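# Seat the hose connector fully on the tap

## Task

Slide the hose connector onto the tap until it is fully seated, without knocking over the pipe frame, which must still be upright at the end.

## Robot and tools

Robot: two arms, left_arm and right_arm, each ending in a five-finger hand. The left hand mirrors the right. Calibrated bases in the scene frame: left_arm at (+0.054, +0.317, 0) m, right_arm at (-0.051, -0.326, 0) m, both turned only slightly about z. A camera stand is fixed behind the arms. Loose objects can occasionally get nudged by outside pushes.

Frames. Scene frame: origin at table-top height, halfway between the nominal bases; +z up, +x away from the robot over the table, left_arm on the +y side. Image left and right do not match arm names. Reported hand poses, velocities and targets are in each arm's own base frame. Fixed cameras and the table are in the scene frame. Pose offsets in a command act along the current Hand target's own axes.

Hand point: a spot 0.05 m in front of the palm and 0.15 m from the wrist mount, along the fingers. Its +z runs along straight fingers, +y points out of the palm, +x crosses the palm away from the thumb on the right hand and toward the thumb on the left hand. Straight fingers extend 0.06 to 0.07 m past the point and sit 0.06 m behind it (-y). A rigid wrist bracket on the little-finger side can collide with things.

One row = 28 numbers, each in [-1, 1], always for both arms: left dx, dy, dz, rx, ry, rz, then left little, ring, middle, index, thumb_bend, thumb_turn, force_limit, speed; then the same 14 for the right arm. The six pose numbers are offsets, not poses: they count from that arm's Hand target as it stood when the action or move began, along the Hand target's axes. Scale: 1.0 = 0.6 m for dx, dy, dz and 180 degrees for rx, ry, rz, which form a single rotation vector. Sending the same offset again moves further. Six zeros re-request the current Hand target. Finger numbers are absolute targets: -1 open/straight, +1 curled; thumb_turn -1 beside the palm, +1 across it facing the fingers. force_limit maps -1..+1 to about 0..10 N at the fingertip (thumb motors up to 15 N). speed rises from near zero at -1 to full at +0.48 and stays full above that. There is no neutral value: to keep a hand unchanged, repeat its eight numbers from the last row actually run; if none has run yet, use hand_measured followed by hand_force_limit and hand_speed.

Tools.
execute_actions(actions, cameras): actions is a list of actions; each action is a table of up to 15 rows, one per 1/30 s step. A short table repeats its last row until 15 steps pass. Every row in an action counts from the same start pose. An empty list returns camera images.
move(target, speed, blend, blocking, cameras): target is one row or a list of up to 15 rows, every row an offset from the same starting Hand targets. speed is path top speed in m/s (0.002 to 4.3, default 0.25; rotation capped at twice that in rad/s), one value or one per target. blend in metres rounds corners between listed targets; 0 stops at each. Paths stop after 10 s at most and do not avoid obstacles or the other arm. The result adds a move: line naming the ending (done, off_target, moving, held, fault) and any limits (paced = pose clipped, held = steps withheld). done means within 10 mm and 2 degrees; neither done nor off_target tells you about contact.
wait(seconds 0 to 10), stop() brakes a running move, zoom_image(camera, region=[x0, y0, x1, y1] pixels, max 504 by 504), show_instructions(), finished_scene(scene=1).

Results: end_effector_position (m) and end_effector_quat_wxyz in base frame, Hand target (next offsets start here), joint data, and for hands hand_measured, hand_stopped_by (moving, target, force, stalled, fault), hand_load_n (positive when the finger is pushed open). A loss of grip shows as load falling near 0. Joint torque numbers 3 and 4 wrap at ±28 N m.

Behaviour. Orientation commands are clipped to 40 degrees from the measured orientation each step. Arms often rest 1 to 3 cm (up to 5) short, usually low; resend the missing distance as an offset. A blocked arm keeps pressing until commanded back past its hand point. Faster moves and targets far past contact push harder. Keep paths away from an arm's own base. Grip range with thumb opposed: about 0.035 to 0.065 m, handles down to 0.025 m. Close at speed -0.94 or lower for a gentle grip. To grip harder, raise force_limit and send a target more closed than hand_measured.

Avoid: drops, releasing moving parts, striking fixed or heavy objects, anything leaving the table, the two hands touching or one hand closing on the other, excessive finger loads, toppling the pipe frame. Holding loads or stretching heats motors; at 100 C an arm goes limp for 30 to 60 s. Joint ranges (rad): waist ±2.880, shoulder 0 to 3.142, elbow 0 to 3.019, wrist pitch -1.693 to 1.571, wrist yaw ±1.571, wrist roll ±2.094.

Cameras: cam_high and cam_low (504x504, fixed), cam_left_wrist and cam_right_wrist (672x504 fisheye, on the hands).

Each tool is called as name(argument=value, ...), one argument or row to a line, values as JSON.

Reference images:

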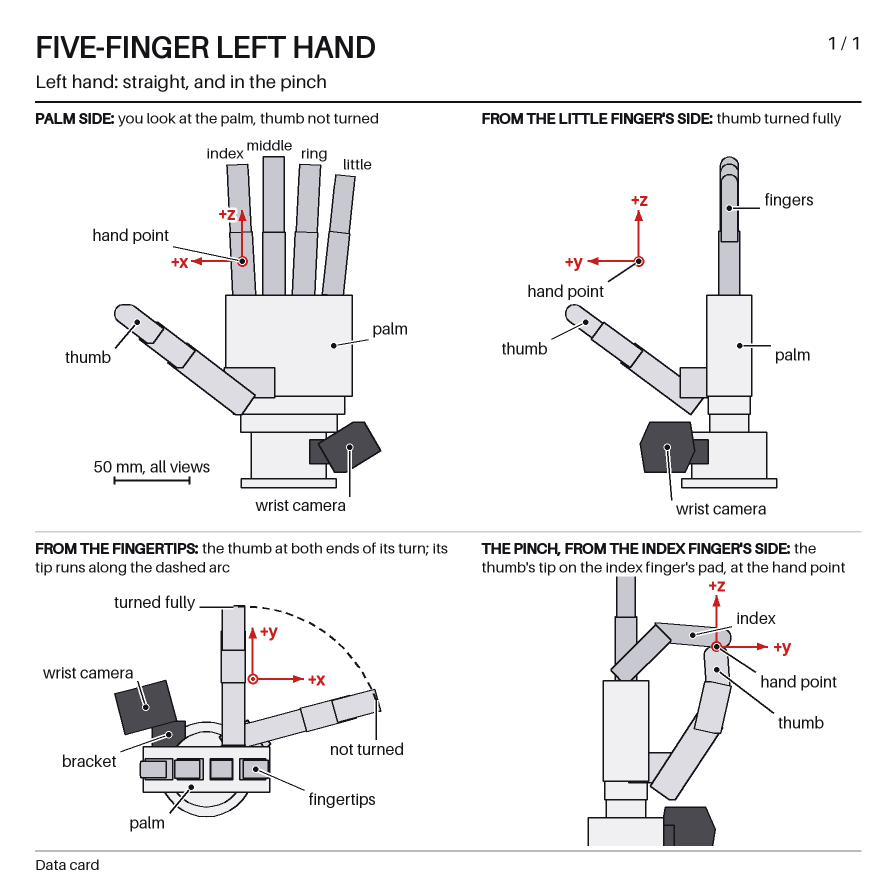

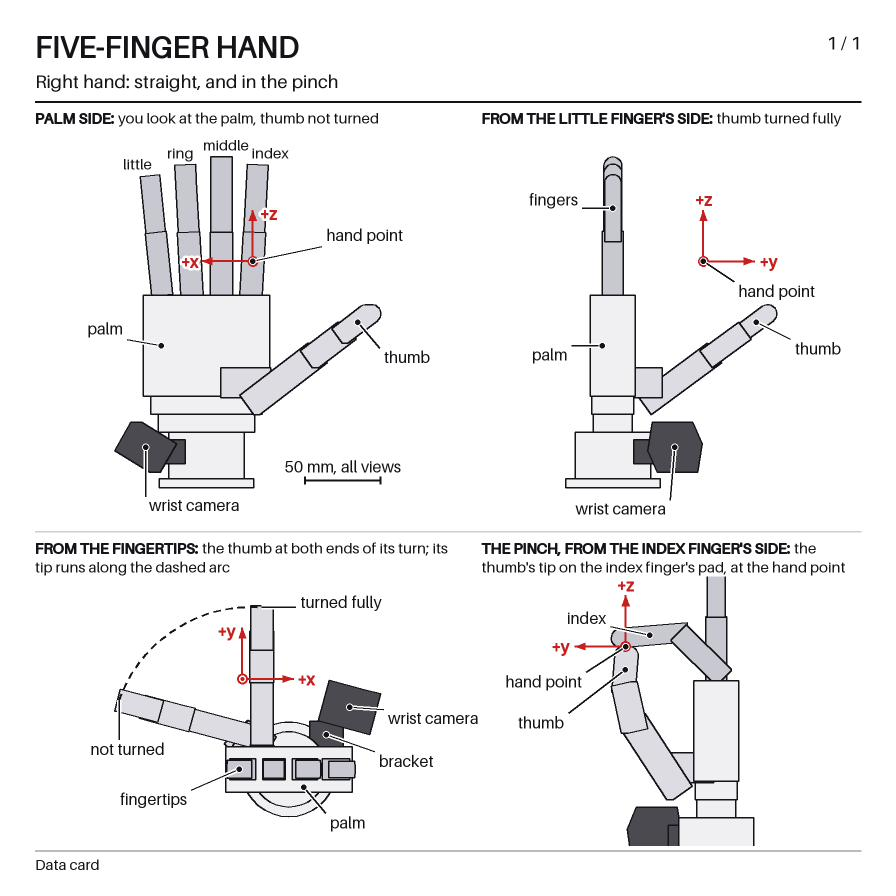

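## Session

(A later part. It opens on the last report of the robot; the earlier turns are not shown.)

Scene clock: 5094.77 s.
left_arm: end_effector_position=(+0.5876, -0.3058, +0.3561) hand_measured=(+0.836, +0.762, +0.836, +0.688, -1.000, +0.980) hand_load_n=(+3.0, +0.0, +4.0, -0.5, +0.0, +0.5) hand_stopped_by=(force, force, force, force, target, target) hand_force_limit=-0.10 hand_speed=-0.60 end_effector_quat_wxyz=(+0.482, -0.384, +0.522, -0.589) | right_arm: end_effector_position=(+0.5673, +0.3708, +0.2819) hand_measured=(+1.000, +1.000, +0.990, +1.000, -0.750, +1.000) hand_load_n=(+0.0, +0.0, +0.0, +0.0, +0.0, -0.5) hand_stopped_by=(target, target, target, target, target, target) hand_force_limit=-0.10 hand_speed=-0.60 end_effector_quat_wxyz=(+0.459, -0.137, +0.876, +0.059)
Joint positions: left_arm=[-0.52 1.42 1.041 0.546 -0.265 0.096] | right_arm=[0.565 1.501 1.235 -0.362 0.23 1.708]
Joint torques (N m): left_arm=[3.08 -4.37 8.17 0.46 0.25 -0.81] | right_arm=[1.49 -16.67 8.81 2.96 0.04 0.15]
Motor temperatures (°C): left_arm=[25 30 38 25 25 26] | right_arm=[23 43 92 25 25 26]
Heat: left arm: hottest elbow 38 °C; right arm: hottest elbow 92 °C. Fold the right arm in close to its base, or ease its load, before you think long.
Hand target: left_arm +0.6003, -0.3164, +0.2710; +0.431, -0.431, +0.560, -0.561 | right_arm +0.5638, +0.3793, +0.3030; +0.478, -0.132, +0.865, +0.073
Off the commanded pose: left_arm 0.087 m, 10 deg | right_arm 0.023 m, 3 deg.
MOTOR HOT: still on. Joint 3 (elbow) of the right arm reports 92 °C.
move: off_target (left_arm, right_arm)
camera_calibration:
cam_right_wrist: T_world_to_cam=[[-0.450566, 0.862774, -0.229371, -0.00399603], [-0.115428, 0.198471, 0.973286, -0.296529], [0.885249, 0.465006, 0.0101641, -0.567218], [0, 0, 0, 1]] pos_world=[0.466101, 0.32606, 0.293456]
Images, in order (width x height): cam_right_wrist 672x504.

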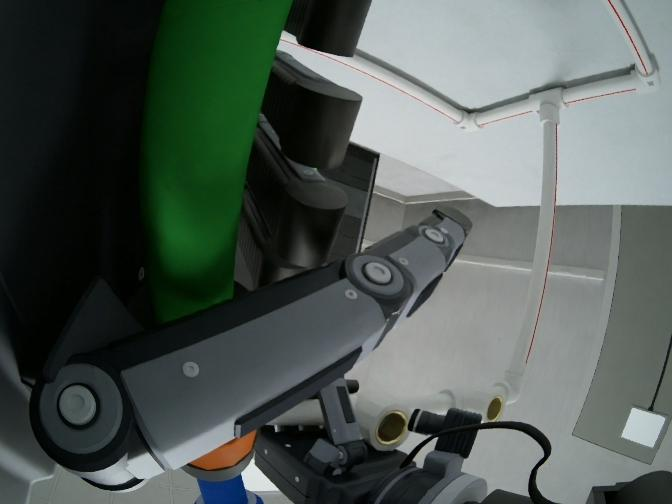

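wait(
  seconds=10,
  cameras=["cam_high","cam_low"],
)

zoom_image(
  camera="cam_high",
  region=[190, 120, 300, 230],
)

Scene clock: 5133.93 s.
left_arm: end_effector_position=(+0.5876, -0.3058, +0.3561) hand_measured=(+0.836, +0.762, +0.836, +0.688, -1.000, +0.980) hand_load_n=(+3.0, +0.0, +4.0, +0.0, +0.0, +0.0) hand_stopped_by=(force, force, force, force, target, target) hand_force_limit=-0.10 hand_speed=-0.60 end_effector_quat_wxyz=(+0.482, -0.384, +0.522, -0.589) | right_arm: end_effector_position=(+0.5672, +0.3708, +0.2818) hand_measured=(+1.000, +1.000, +0.990, +1.000, -0.750, +1.000) hand_load_n=(+0.0, +0.0, +0.0, +0.0, +0.0, +0.0) hand_stopped_by=(target, target, target, target, target, target) hand_force_limit=-0.10 hand_speed=-0.60 end_effector_quat_wxyz=(+0.459, -0.137, +0.876, +0.059)
Joint positions: left_arm=[-0.52 1.42 1.041 0.546 -0.265 0.096] | right_arm=[0.565 1.501 1.235 -0.362 0.23 1.708]
Joint torques (N m): left_arm=[3.02 -4.37 8.17 0.46 0.25 -0.81] | right_arm=[1.55 -16.73 8.83 3.06 0.03 0.13]
Motor temperatures (°C): left_arm=[25 30 40 25 25 26] | right_arm=[23 41 74 24 25 26]
Heat: left arm: hottest elbow 40 °C; right arm: hottest elbow 74 °C.
Hand target: left_arm +0.6003, -0.3164, +0.2710; +0.431, -0.431, +0.560, -0.561 | right_arm +0.5637, +0.3793, +0.3028; +0.478, -0.132, +0.865, +0.073
Off the commanded pose: left_arm 0.087 m, 10 deg | right_arm 0.023 m, 3 deg.
MOTOR HOT: cleared for the motors of the right arm.
wait: 10.00 s; at rest from the start
Images, in order (width x height): cam_high 504x504, cam_low 504x504.

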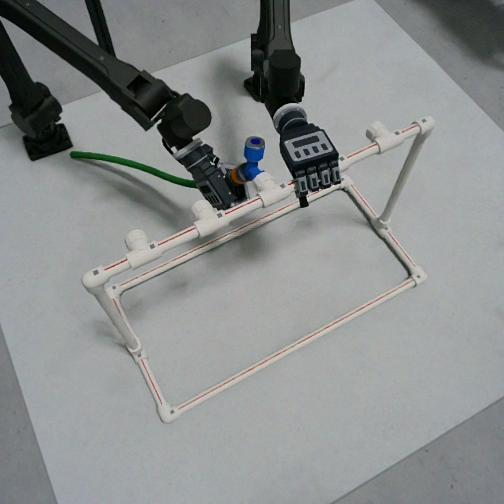

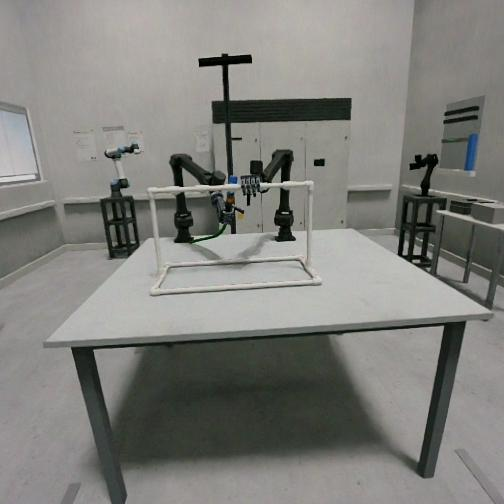

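Scaled by 4.582.

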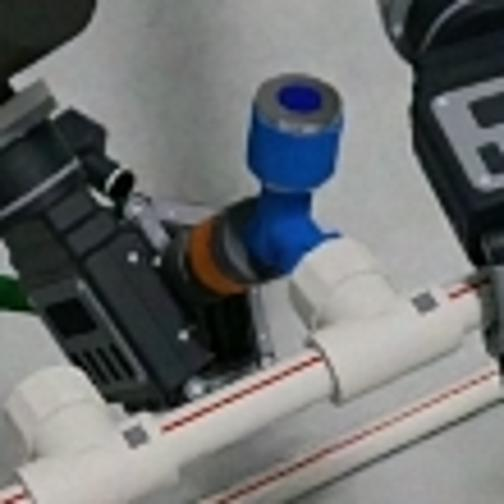

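move(
  target=[
    [0.0043,0.0833,-0.0161,0,0,0,0.97,0.97,0.97,0.97,-1,0.98,-0.1,-0.6,-0.0378,-0.0187,-0.0282,0,0,0,1,1,0.99,1,-0.75,1,-0.1,-0.6],
    [0.0043,0.0833,-0.0161,0,0,0,0.97,0.97,0.97,0.97,-1,0.98,-0.1,-0.6,-0.3576,-0.0306,-0.1776,-0.0159,-0.1125,0.0251,1,1,0.99,1,-0.75,1,-0.1,-0.6],
    [0.0043,0.0833,-0.0161,0,0,0,0.97,0.97,0.97,0.97,-1,0.98,-0.1,-0.6,-0.6241,-0.0405,-0.3021,-0.0265,-0.1875,0.0418,1,1,0.99,1,-0.75,1,-0.1,-0.6],
    [0.0043,0,-0.0161,0,0,0,0.97,0.97,0.97,0.97,-1,0.98,-0.1,-0.6,0.0122,-0.0187,-0.0282,0,0,0,1,1,0.99,1,-0.75,1,-0.1,-0.6],
  ],
  speed=[0.15,0.25,0.2,0.25],
  blend=[0.02,0.03,0,0],
  cameras=["cam_right_wrist","cam_high"],
)

zoom_image(
  camera="cam_right_wrist",
  region=[150, 400, 310, 504],
)

Scene clock: 5185.47 s.
left_arm: end_effector_position=(+0.5627, -0.3261, +0.3604) hand_measured=(+0.838, +0.762, +0.836, +0.688, -1.000, +0.980) hand_load_n=(+0.5, +0.0, +3.0, +0.0, +0.0, +0.0) hand_stopped_by=(force, force, force, force, target, target) hand_force_limit=-0.10 hand_speed=-0.60 end_effector_quat_wxyz=(-0.455, +0.383, -0.518, +0.615) | right_arm: end_effector_position=(+0.5410, +0.3582, +0.2969) hand_measured=(+1.000, +1.000, +0.990, +0.998, -0.750, +1.000) hand_load_n=(+0.0, +0.0, +0.0, +5.0, +0.0, -0.5) hand_stopped_by=(target, target, target, target, target, target) hand_force_limit=-0.10 hand_speed=-0.60 end_effector_quat_wxyz=(+0.467, -0.142, +0.870, +0.068)
Joint positions: left_arm=[-0.559 1.387 1.008 0.556 -0.257 0.046] | right_arm=[0.565 1.413 1.166 -0.355 0.215 1.7]
Joint torques (N m): left_arm=[5.48 -3.25 8.54 0.13 -0.37 -0.36] | right_arm=[0.73 -12.51 10.4 2.76 0.24 0.11]
Motor temperatures (°C): left_arm=[25 30 40 25 25 26] | right_arm=[23 41 66 24 25 26]
Heat: left arm: hottest elbow 40 °C; right arm: hottest elbow 66 °C.
Hand target: left_arm +0.5903, -0.3165, +0.2713; -0.431, +0.430, -0.560, +0.561 | right_arm +0.5498, +0.3633, +0.3057; +0.478, -0.132, +0.865, +0.073
Off the commanded pose: left_arm 0.094 m, 10 deg | right_arm 0.013 m, 2 deg.
move: off_target (left_arm, right_arm)
camera_calibration:
cam_right_wrist: T_world_to_cam=[[-0.460917, 0.858386, -0.225231, 0.00445814], [-0.137024, 0.181917, 0.97372, -0.294123], [0.876801, 0.479666, 0.0337714, -0.545906], [0, 0, 0, 1]] pos_world=[0.440404, 0.311532, 0.305833]
Images, in order (width x height): cam_high 504x504, cam_right_wrist 672x504.

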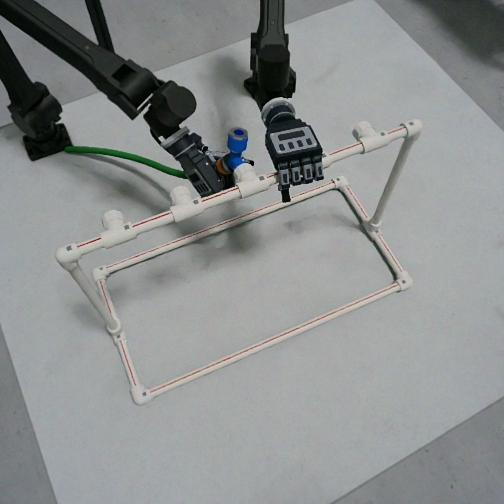

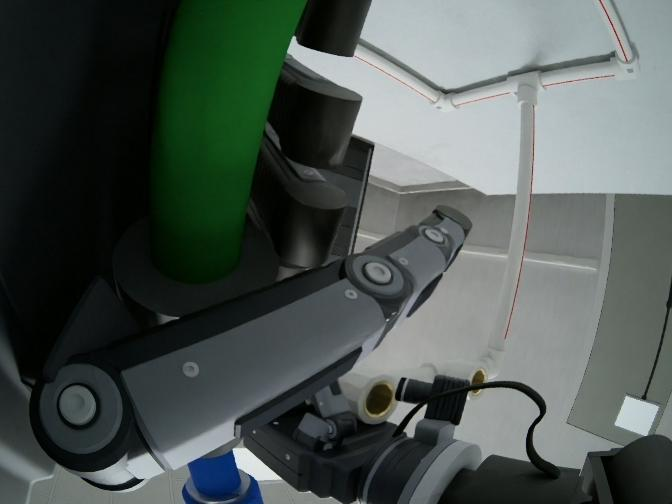

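Scaled by 3.150 from the camera's 672x504 image, which has a finer 960x720 frame.

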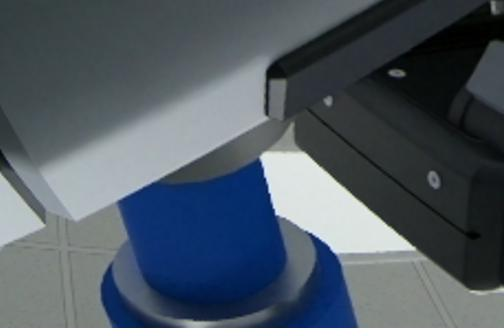

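move(
  target=[0,0,0,0,0,0,0.97,0.97,0.97,0.97,-1,0.98,-0.1,-0.6,0.06,0,0,0,0,0,1,1,0.99,1,-0.75,1,-0.1,-0.6],
  speed=0.15,
  cameras=["cam_right_wrist"],
)

zoom_image(
  camera="cam_right_wrist",
  region=[150, 400, 310, 504],
)

Scene clock: 5197.83 s.
left_arm: end_effector_position=(+0.5629, -0.3260, +0.3602) hand_measured=(+0.838, +0.762, +0.836, +0.688, -1.000, +0.980) hand_load_n=(+0.0, +0.0, +3.0, +0.0, +0.0, +0.0) hand_stopped_by=(force, force, force, force, target, target) hand_force_limit=-0.10 hand_speed=-0.60 end_effector_quat_wxyz=(-0.454, +0.383, -0.518, +0.615) | right_arm: end_effector_position=(+0.5310, +0.3532, +0.2697) hand_measured=(+1.000, +1.000, +0.990, +1.000, -0.750, +1.000) hand_load_n=(+0.0, +0.0, +0.0, +0.0, +0.0, +0.0) hand_stopped_by=(target, target, target, target, target, target) hand_force_limit=-0.10 hand_speed=-0.60 end_effector_quat_wxyz=(+0.472, -0.135, +0.868, +0.069)
Joint positions: left_arm=[-0.558 1.387 1.008 0.555 -0.257 0.045] | right_arm=[0.573 1.404 1.074 -0.263 0.229 1.713]
Joint torques (N m): left_arm=[5.42 -3.25 8.53 0.17 -0.36 -0.34] | right_arm=[1.08 -13.57 8.79 2.44 0.06 0.07]
Motor temperatures (°C): left_arm=[25 30 40 25 25 26] | right_arm=[23 40 64 24 25 26]
Heat: left arm: hottest elbow 40 °C; right arm: hottest elbow 64 °C.
Hand target: left_arm +0.5902, -0.3166, +0.2712; -0.431, +0.430, -0.560, +0.561 | right_arm +0.5313, +0.3575, +0.2751; +0.477, -0.132, +0.866, +0.073
Off the commanded pose: left_arm 0.093 m, 10 deg | right_arm 0.007 m, 1 deg.
move: off_target (left_arm)
camera_calibration:
cam_right_wrist: T_world_to_cam=[[-0.448436, 0.865886, -0.221691, -0.0122402], [-0.143706, 0.174955, 0.974032, -0.26225], [0.882187, 0.468649, 0.0459766, -0.536065], [0, 0, 0, 1]] pos_world=[0.429733, 0.307707, 0.277373]
Images, in order (width x height): cam_right_wrist 672x504.

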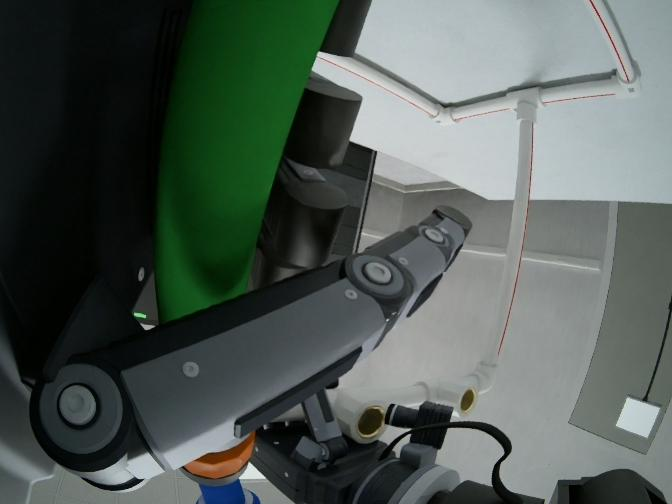

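Scaled by 3.150 from the camera's 672x504 image, which has a finer 960x720 frame.

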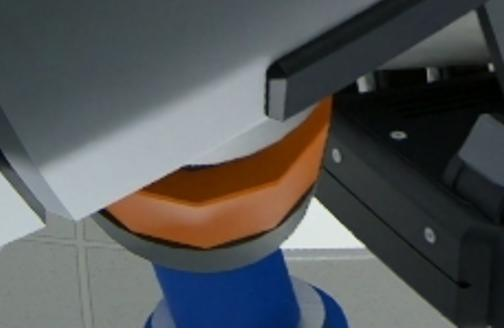

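move(
  target=[
    [0,0,0,0,0,0,0.97,0.97,0.97,0.97,-1,0.98,-0.1,-0.6,0,0,0,0,0,0,-1,-1,-1,-1,-1,1,-0.1,0],
    [0,0,0,0,0,0,0.97,0.97,0.97,0.97,-1,0.98,-0.1,-0.6,0,0,-0.24,0,0,0,-1,-1,-1,-1,-1,1,-0.1,0],
  ],
  speed=0.15,
  cameras=["cam_right_wrist","cam_high"],
)

zoom_image(
  camera="cam_right_wrist",
  region=[200, 190, 310, 320],
)

Scene clock: 5217.57 s.
left_arm: end_effector_position=(+0.5629, -0.3260, +0.3602) hand_measured=(+0.838, +0.762, +0.836, +0.688, -1.000, +0.980) hand_load_n=(+0.0, +0.0, +3.0, +0.0, +0.0, +0.5) hand_stopped_by=(force, force, force, force, target, target) hand_force_limit=-0.10 hand_speed=-0.60 end_effector_quat_wxyz=(-0.454, +0.383, -0.518, +0.615) | right_arm: end_effector_position=(+0.4200, +0.3187, +0.3489) hand_measured=(-1.000, -1.000, -1.000, -1.000, -1.000, +1.000) hand_load_n=(+0.0, +0.0, +0.0, +0.0, +0.0, -0.5) hand_stopped_by=(target, target, target, target, target, target) hand_force_limit=-0.10 hand_speed=0.00 end_effector_quat_wxyz=(+0.478, -0.134, +0.865, +0.069)
Joint positions: left_arm=[-0.558 1.387 1.008 0.555 -0.257 0.045] | right_arm=[0.667 1.056 0.99 -0.528 0.311 1.763]
Joint torques (N m): left_arm=[5.42 -3.25 8.51 0.13 -0.36 -0.35] | right_arm=[1.32 -8.82 9.13 1.69 0.11 0.11]
Motor temperatures (°C): left_arm=[25 30 40 25 25 25] | right_arm=[23 40 61 24 25 26]
Heat: left arm: hottest elbow 40 °C; right arm: hottest elbow 61 °C.
Hand target: left_arm +0.5902, -0.3166, +0.2712; -0.431, +0.430, -0.560, +0.561 | right_arm +0.4151, +0.3210, +0.3518; +0.477, -0.132, +0.866, +0.073
Off the commanded pose: left_arm 0.094 m, 10 deg | right_arm 0.006 m, 1 deg.
move: off_target (left_arm)
camera_calibration:
cam_right_wrist: T_world_to_cam=[[-0.444891, 0.866697, -0.225629, -0.01503], [-0.156607, 0.172766, 0.972433, -0.342659], [0.881786, 0.467961, 0.0588688, -0.429698], [0, 0, 0, 1]] pos_world=[0.318552, 0.273308, 0.355117]
Images, in order (width x height): cam_high 504x504, cam_right_wrist 672x504.

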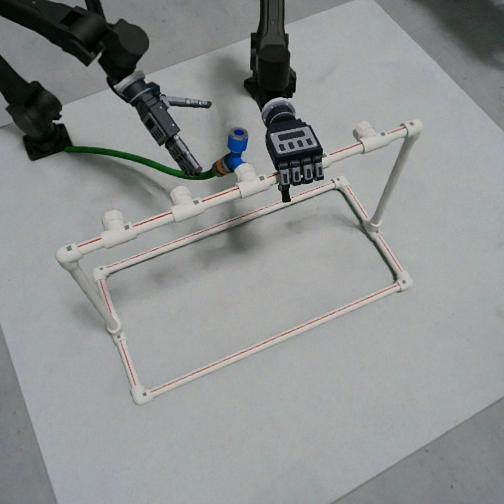

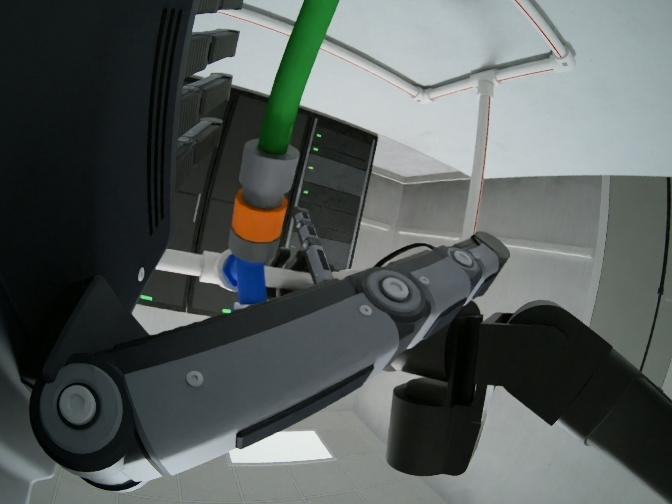

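Scaled by 3.877 from the camera's 672x504 image, which has a finer 960x720 frame.

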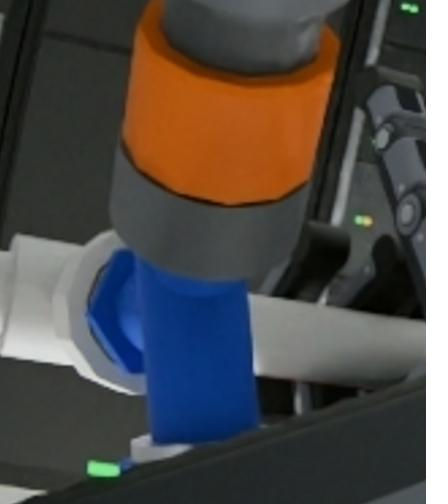

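zoom_image(
  camera="cam_right_wrist",
  region=[222, 215, 294, 270],
)

Scaled by 7.000 from the camera's 672x504 image, which has a finer 960x720 frame.

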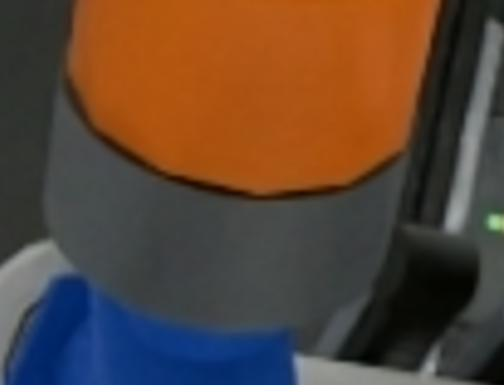

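move(
  target=[
    [0.0237,-0.1,-0.0368,0,0,0,0.97,0.97,0.97,0.97,-1,0.98,-0.1,-0.6,0,0,0,0,0,0,-1,-1,-1,-1,-1,1,-0.1,0],
    [0.0237,-0.1,-0.0368,0,0,0,-1,-1,-1,-1,-1,0.98,-0.1,0,0,0,0,0,0,0,-1,-1,-1,-1,-1,1,-0.1,0],
  ],
  speed=0.1,
  cameras=["cam_low","cam_left_wrist"],
)

zoom_image(
  camera="cam_low",
  region=[190, 130, 320, 230],
)

Scene clock: 5250.57 s.
left_arm: end_effector_position=(+0.5612, -0.3189, +0.3545) hand_measured=(-1.000, -1.000, -1.000, -1.000, -1.000, +0.980) hand_load_n=(+0.0, +0.0, +0.0, +0.0, +0.0, +0.0) hand_stopped_by=(target, target, target, target, target, target) hand_force_limit=-0.10 hand_speed=0.00 end_effector_quat_wxyz=(+0.446, -0.414, +0.546, -0.576) | right_arm: end_effector_position=(+0.4200, +0.3187, +0.3489) hand_measured=(-1.000, -1.000, -1.000, -1.000, -1.000, +1.000) hand_load_n=(+0.0, +0.0, +0.0, +0.0, +0.0, +0.0) hand_stopped_by=(target, target, target, target, target, target) hand_force_limit=-0.10 hand_speed=0.00 end_effector_quat_wxyz=(+0.478, -0.134, +0.865, +0.069)
Joint positions: left_arm=[-0.561 1.361 1.051 0.373 -0.298 0.028] | right_arm=[0.667 1.056 0.99 -0.528 0.311 1.764]
Joint torques (N m): left_arm=[2.43 -8.23 11.92 1.1 -0.19 -0.17] | right_arm=[1.32 -8.88 9.02 1.7 0.1 0.11]
Motor temperatures (°C): left_arm=[25 30 40 25 25 25] | right_arm=[23 39 57 24 25 26]
Heat: left arm: hottest elbow 40 °C; right arm: hottest elbow 57 °C.
Hand target: left_arm +0.5652, -0.3244, +0.3310; +0.431, -0.431, +0.560, -0.561 | right_arm +0.4151, +0.3210, +0.3518; +0.477, -0.133, +0.866, +0.073
Off the commanded pose: left_arm 0.024 m, 3 deg | right_arm 0.006 m, 1 deg.
move: off_target (left_arm); target 2's new numbers were sent with left_arm's hand 0.025 m and 3 deg from that target
camera_calibration:
cam_left_wrist: T_world_to_cam=[[-0.0941696, -0.206726, 0.973857, -0.358131], [-0.614259, -0.757745, -0.220248, 0.198872], [0.783465, -0.618941, -0.0556265, -0.502322], [0, 0, 0, 1]] pos_world=[0.481986, -0.234249, 0.364627]
Images, in order (width x height): cam_low 504x504, cam_left_wrist 672x504.

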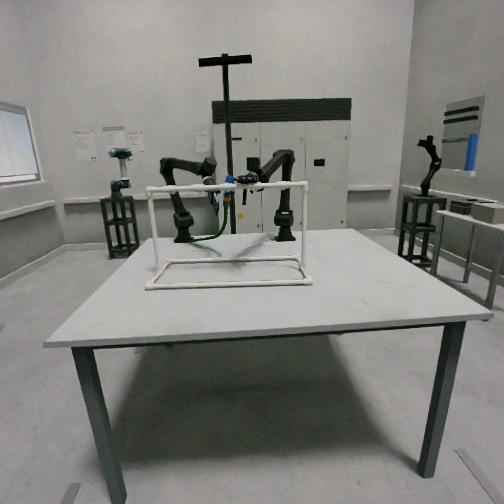

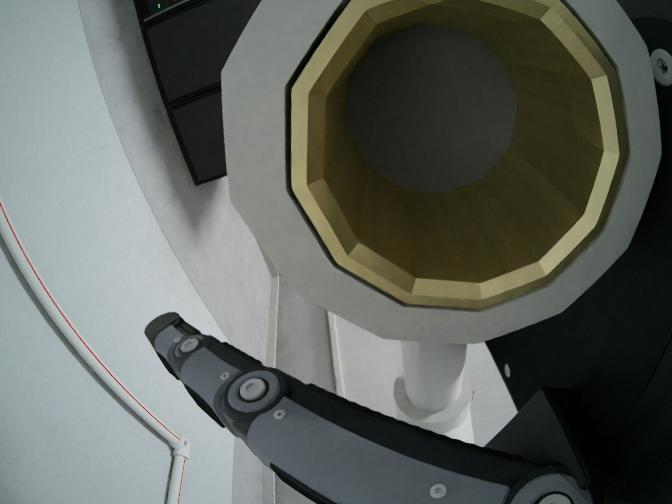

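Scaled by 3.877.

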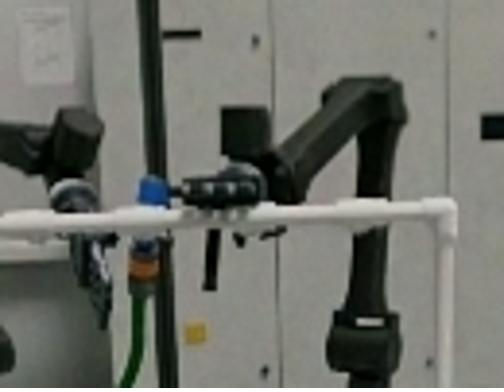

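move(
  target=[
    [0,-0.0333,-0.0583,0,0,0,-1,-1,-1,-1,-1,0.98,-0.1,0,0,0,0,0,0,0,-1,-1,-1,-1,-1,1,-0.1,0],
    [0,-0.25,-0.0583,0,0,0,-1,-1,-1,-1,-1,0.98,-0.1,0,0,0,0,0,0,0,-1,-1,-1,-1,-1,1,-0.1,0],
    [-0.08,-0.25,-0.25,0,0,0,-1,-1,-1,-1,-1,0.98,-0.1,0,0,0,-0.05,0,0,0,-1,-1,-1,-1,-1,1,-0.1,0],
  ],
  speed=[0.1,0.15,0.25],
  blend=[0,0.04,0],
  cameras=["cam_low","cam_right_wrist","cam_high"],
)

zoom_image(
  camera="cam_right_wrist",
  region=[200, 180, 310, 300],
)

Scene clock: 5264.37 s.
left_arm: end_effector_position=(+0.4298, -0.2408, +0.4947) hand_measured=(-1.000, -1.000, -1.000, -1.000, -1.000, +0.980) hand_load_n=(+0.0, +0.0, +0.0, -0.5, +0.0, +0.0) hand_stopped_by=(target, target, target, target, target, target) hand_force_limit=-0.10 hand_speed=0.00 end_effector_quat_wxyz=(+0.437, -0.422, +0.555, -0.569) | right_arm: end_effector_position=(+0.3966, +0.3116, +0.3629) hand_measured=(-1.000, -1.000, -1.000, -1.000, -1.000, +1.000) hand_load_n=(+0.0, +0.0, +0.0, +0.0, +0.0, -0.5) hand_stopped_by=(target, target, target, target, target, target) hand_force_limit=-0.10 hand_speed=0.00 end_effector_quat_wxyz=(+0.477, -0.134, +0.866, +0.068)
Joint positions: left_arm=[-0.569 0.921 1.116 -0.164 -0.302 0.013] | right_arm=[0.695 0.993 0.99 -0.601 0.336 1.781]
Joint torques (N m): left_arm=[3.37 -3.37 10.26 2.44 0.16 -0.03] | right_arm=[1.38 -8.29 9.14 1.68 0.12 0.11]
Motor temperatures (°C): left_arm=[25 30 42 25 25 25] | right_arm=[23 39 57 24 25 26]
Heat: left arm: hottest elbow 42 °C; right arm: hottest elbow 57 °C.
Hand target: left_arm +0.4326, -0.2392, +0.4809; +0.431, -0.431, +0.560, -0.561 | right_arm +0.3910, +0.3134, +0.3678; +0.477, -0.132, +0.866, +0.073
Off the commanded pose: left_arm 0.014 m, 2 deg | right_arm 0.008 m, 1 deg.
move: off_target (left_arm)
camera_calibration:
cam_right_wrist: T_world_to_cam=[[-0.444669, 0.866653, -0.226234, -0.0158222], [-0.153049, 0.175346, 0.972538, -0.360846], [0.882522, 0.467082, 0.0546696, -0.405102], [0, 0, 0, 1]] pos_world=[0.295249, 0.266201, 0.369503]
Images, in order (width x height): cam_high 504x504, cam_low 504x504, cam_right_wrist 672x504.

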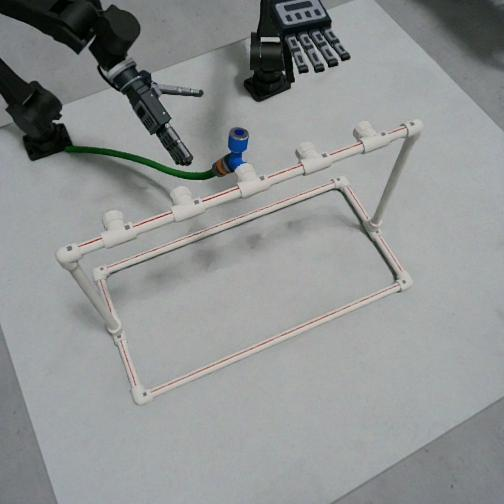

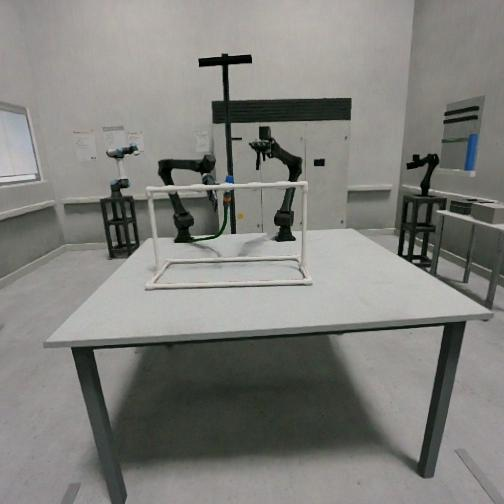

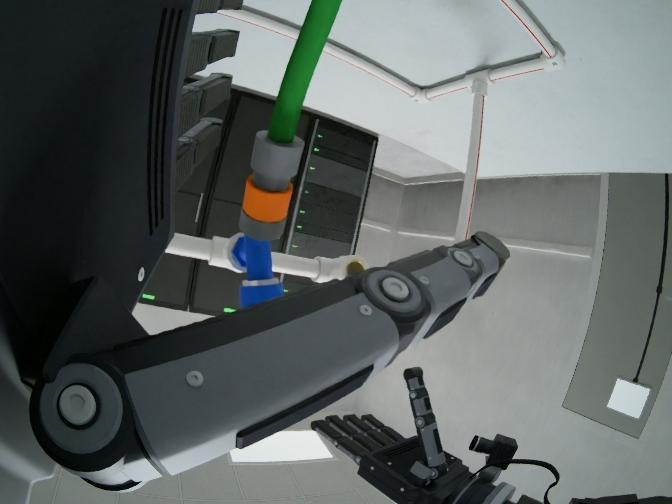

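Scaled by 4.200 from the camera's 672x504 image, which has a finer 960x720 frame.

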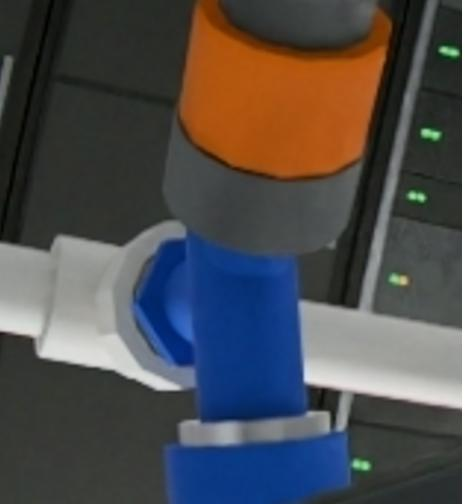

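move(
  target=[-0.003,0.1333,-0.0527,0,0.2333,0,-1,-1,-1,-1,-1,-1,-0.1,0,0,0,0,0,0,0,-1,-1,-1,-1,-1,1,-0.1,0],
  speed=0.25,
  cameras=["cam_left_wrist"],
)

Scene clock: 5284.07 s.
left_arm: end_effector_position=(+0.3980, -0.2316, +0.4104) hand_measured=(-1.000, -1.000, -1.000, -1.000, -1.000, -1.000) hand_load_n=(+0.0, -0.5, +0.0, +0.0, +0.0, +0.0) hand_stopped_by=(target, target, target, target, target, target) hand_force_limit=-0.10 hand_speed=0.00 end_effector_quat_wxyz=(+0.207, -0.192, +0.678, -0.679) | right_arm: end_effector_position=(+0.3966, +0.3116, +0.3629) hand_measured=(-1.000, -1.000, -1.000, -1.000, -1.000, +1.000) hand_load_n=(+0.0, +0.0, +0.0, +0.0, +0.0, +0.0) hand_stopped_by=(target, target, target, target, target, target) hand_force_limit=-0.10 hand_speed=0.00 end_effector_quat_wxyz=(+0.477, -0.134, +0.866, +0.068)
Joint positions: left_arm=[-0.16 0.976 0.942 0.046 0.84 0.012] | right_arm=[0.695 0.993 0.99 -0.601 0.336 1.782]
Joint torques (N m): left_arm=[3.31 -3.49 10.33 3.43 0.13 -0.04] | right_arm=[1.49 -8.18 9.11 1.68 0.12 0.11]
Motor temperatures (°C): left_arm=[25 30 41 25 25 24] | right_arm=[23 38 56 24 25 26]
Heat: left arm: hottest elbow 41 °C; right arm: hottest elbow 56 °C.
Hand target: left_arm +0.4025, -0.2295, +0.4008; +0.201, -0.201, +0.678, -0.678 | right_arm +0.3910, +0.3134, +0.3678; +0.477, -0.132, +0.866, +0.073
Off the commanded pose: left_arm 0.011 m, 1 deg | right_arm 0.008 m, 1 deg.
move: off_target (left_arm)
camera_calibration:
cam_left_wrist: T_world_to_cam=[[-0.189427, -0.138561, 0.972069, -0.355446], [-0.968331, -0.137622, -0.208316, 0.456795], [0.162642, -0.980745, -0.108104, -0.132443], [0, 0, 0, 1]] pos_world=[0.396538, -0.116279, 0.426358]
Images, in order (width x height): cam_left_wrist 672x504.

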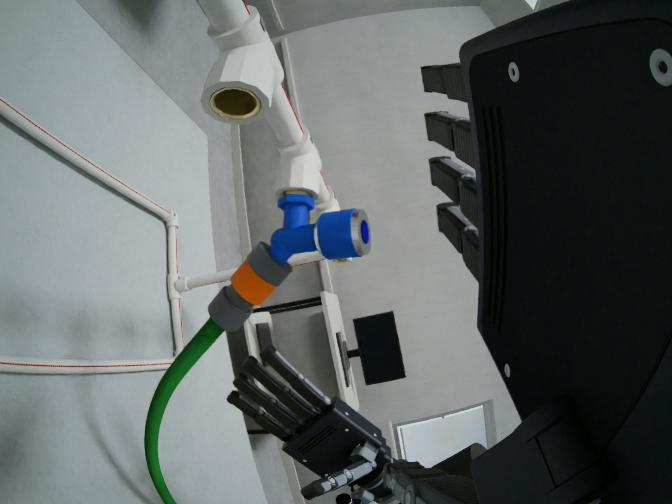

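zoom_image(
  camera="cam_left_wrist",
  region=[200, 230, 310, 340],
)

Scaled by 4.582 from the camera's 672x504 image, which has a finer 960x720 frame.

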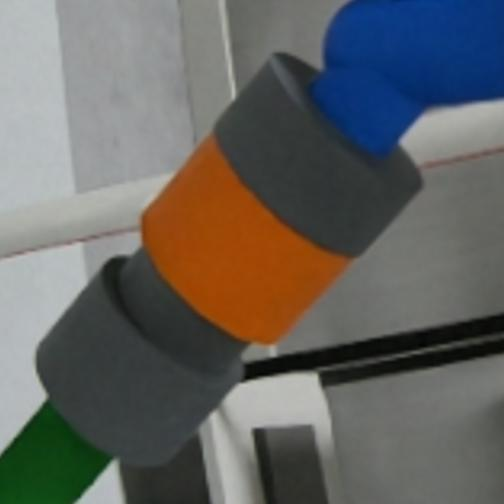

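finished_scene(
)

The scene is finished: the task was done.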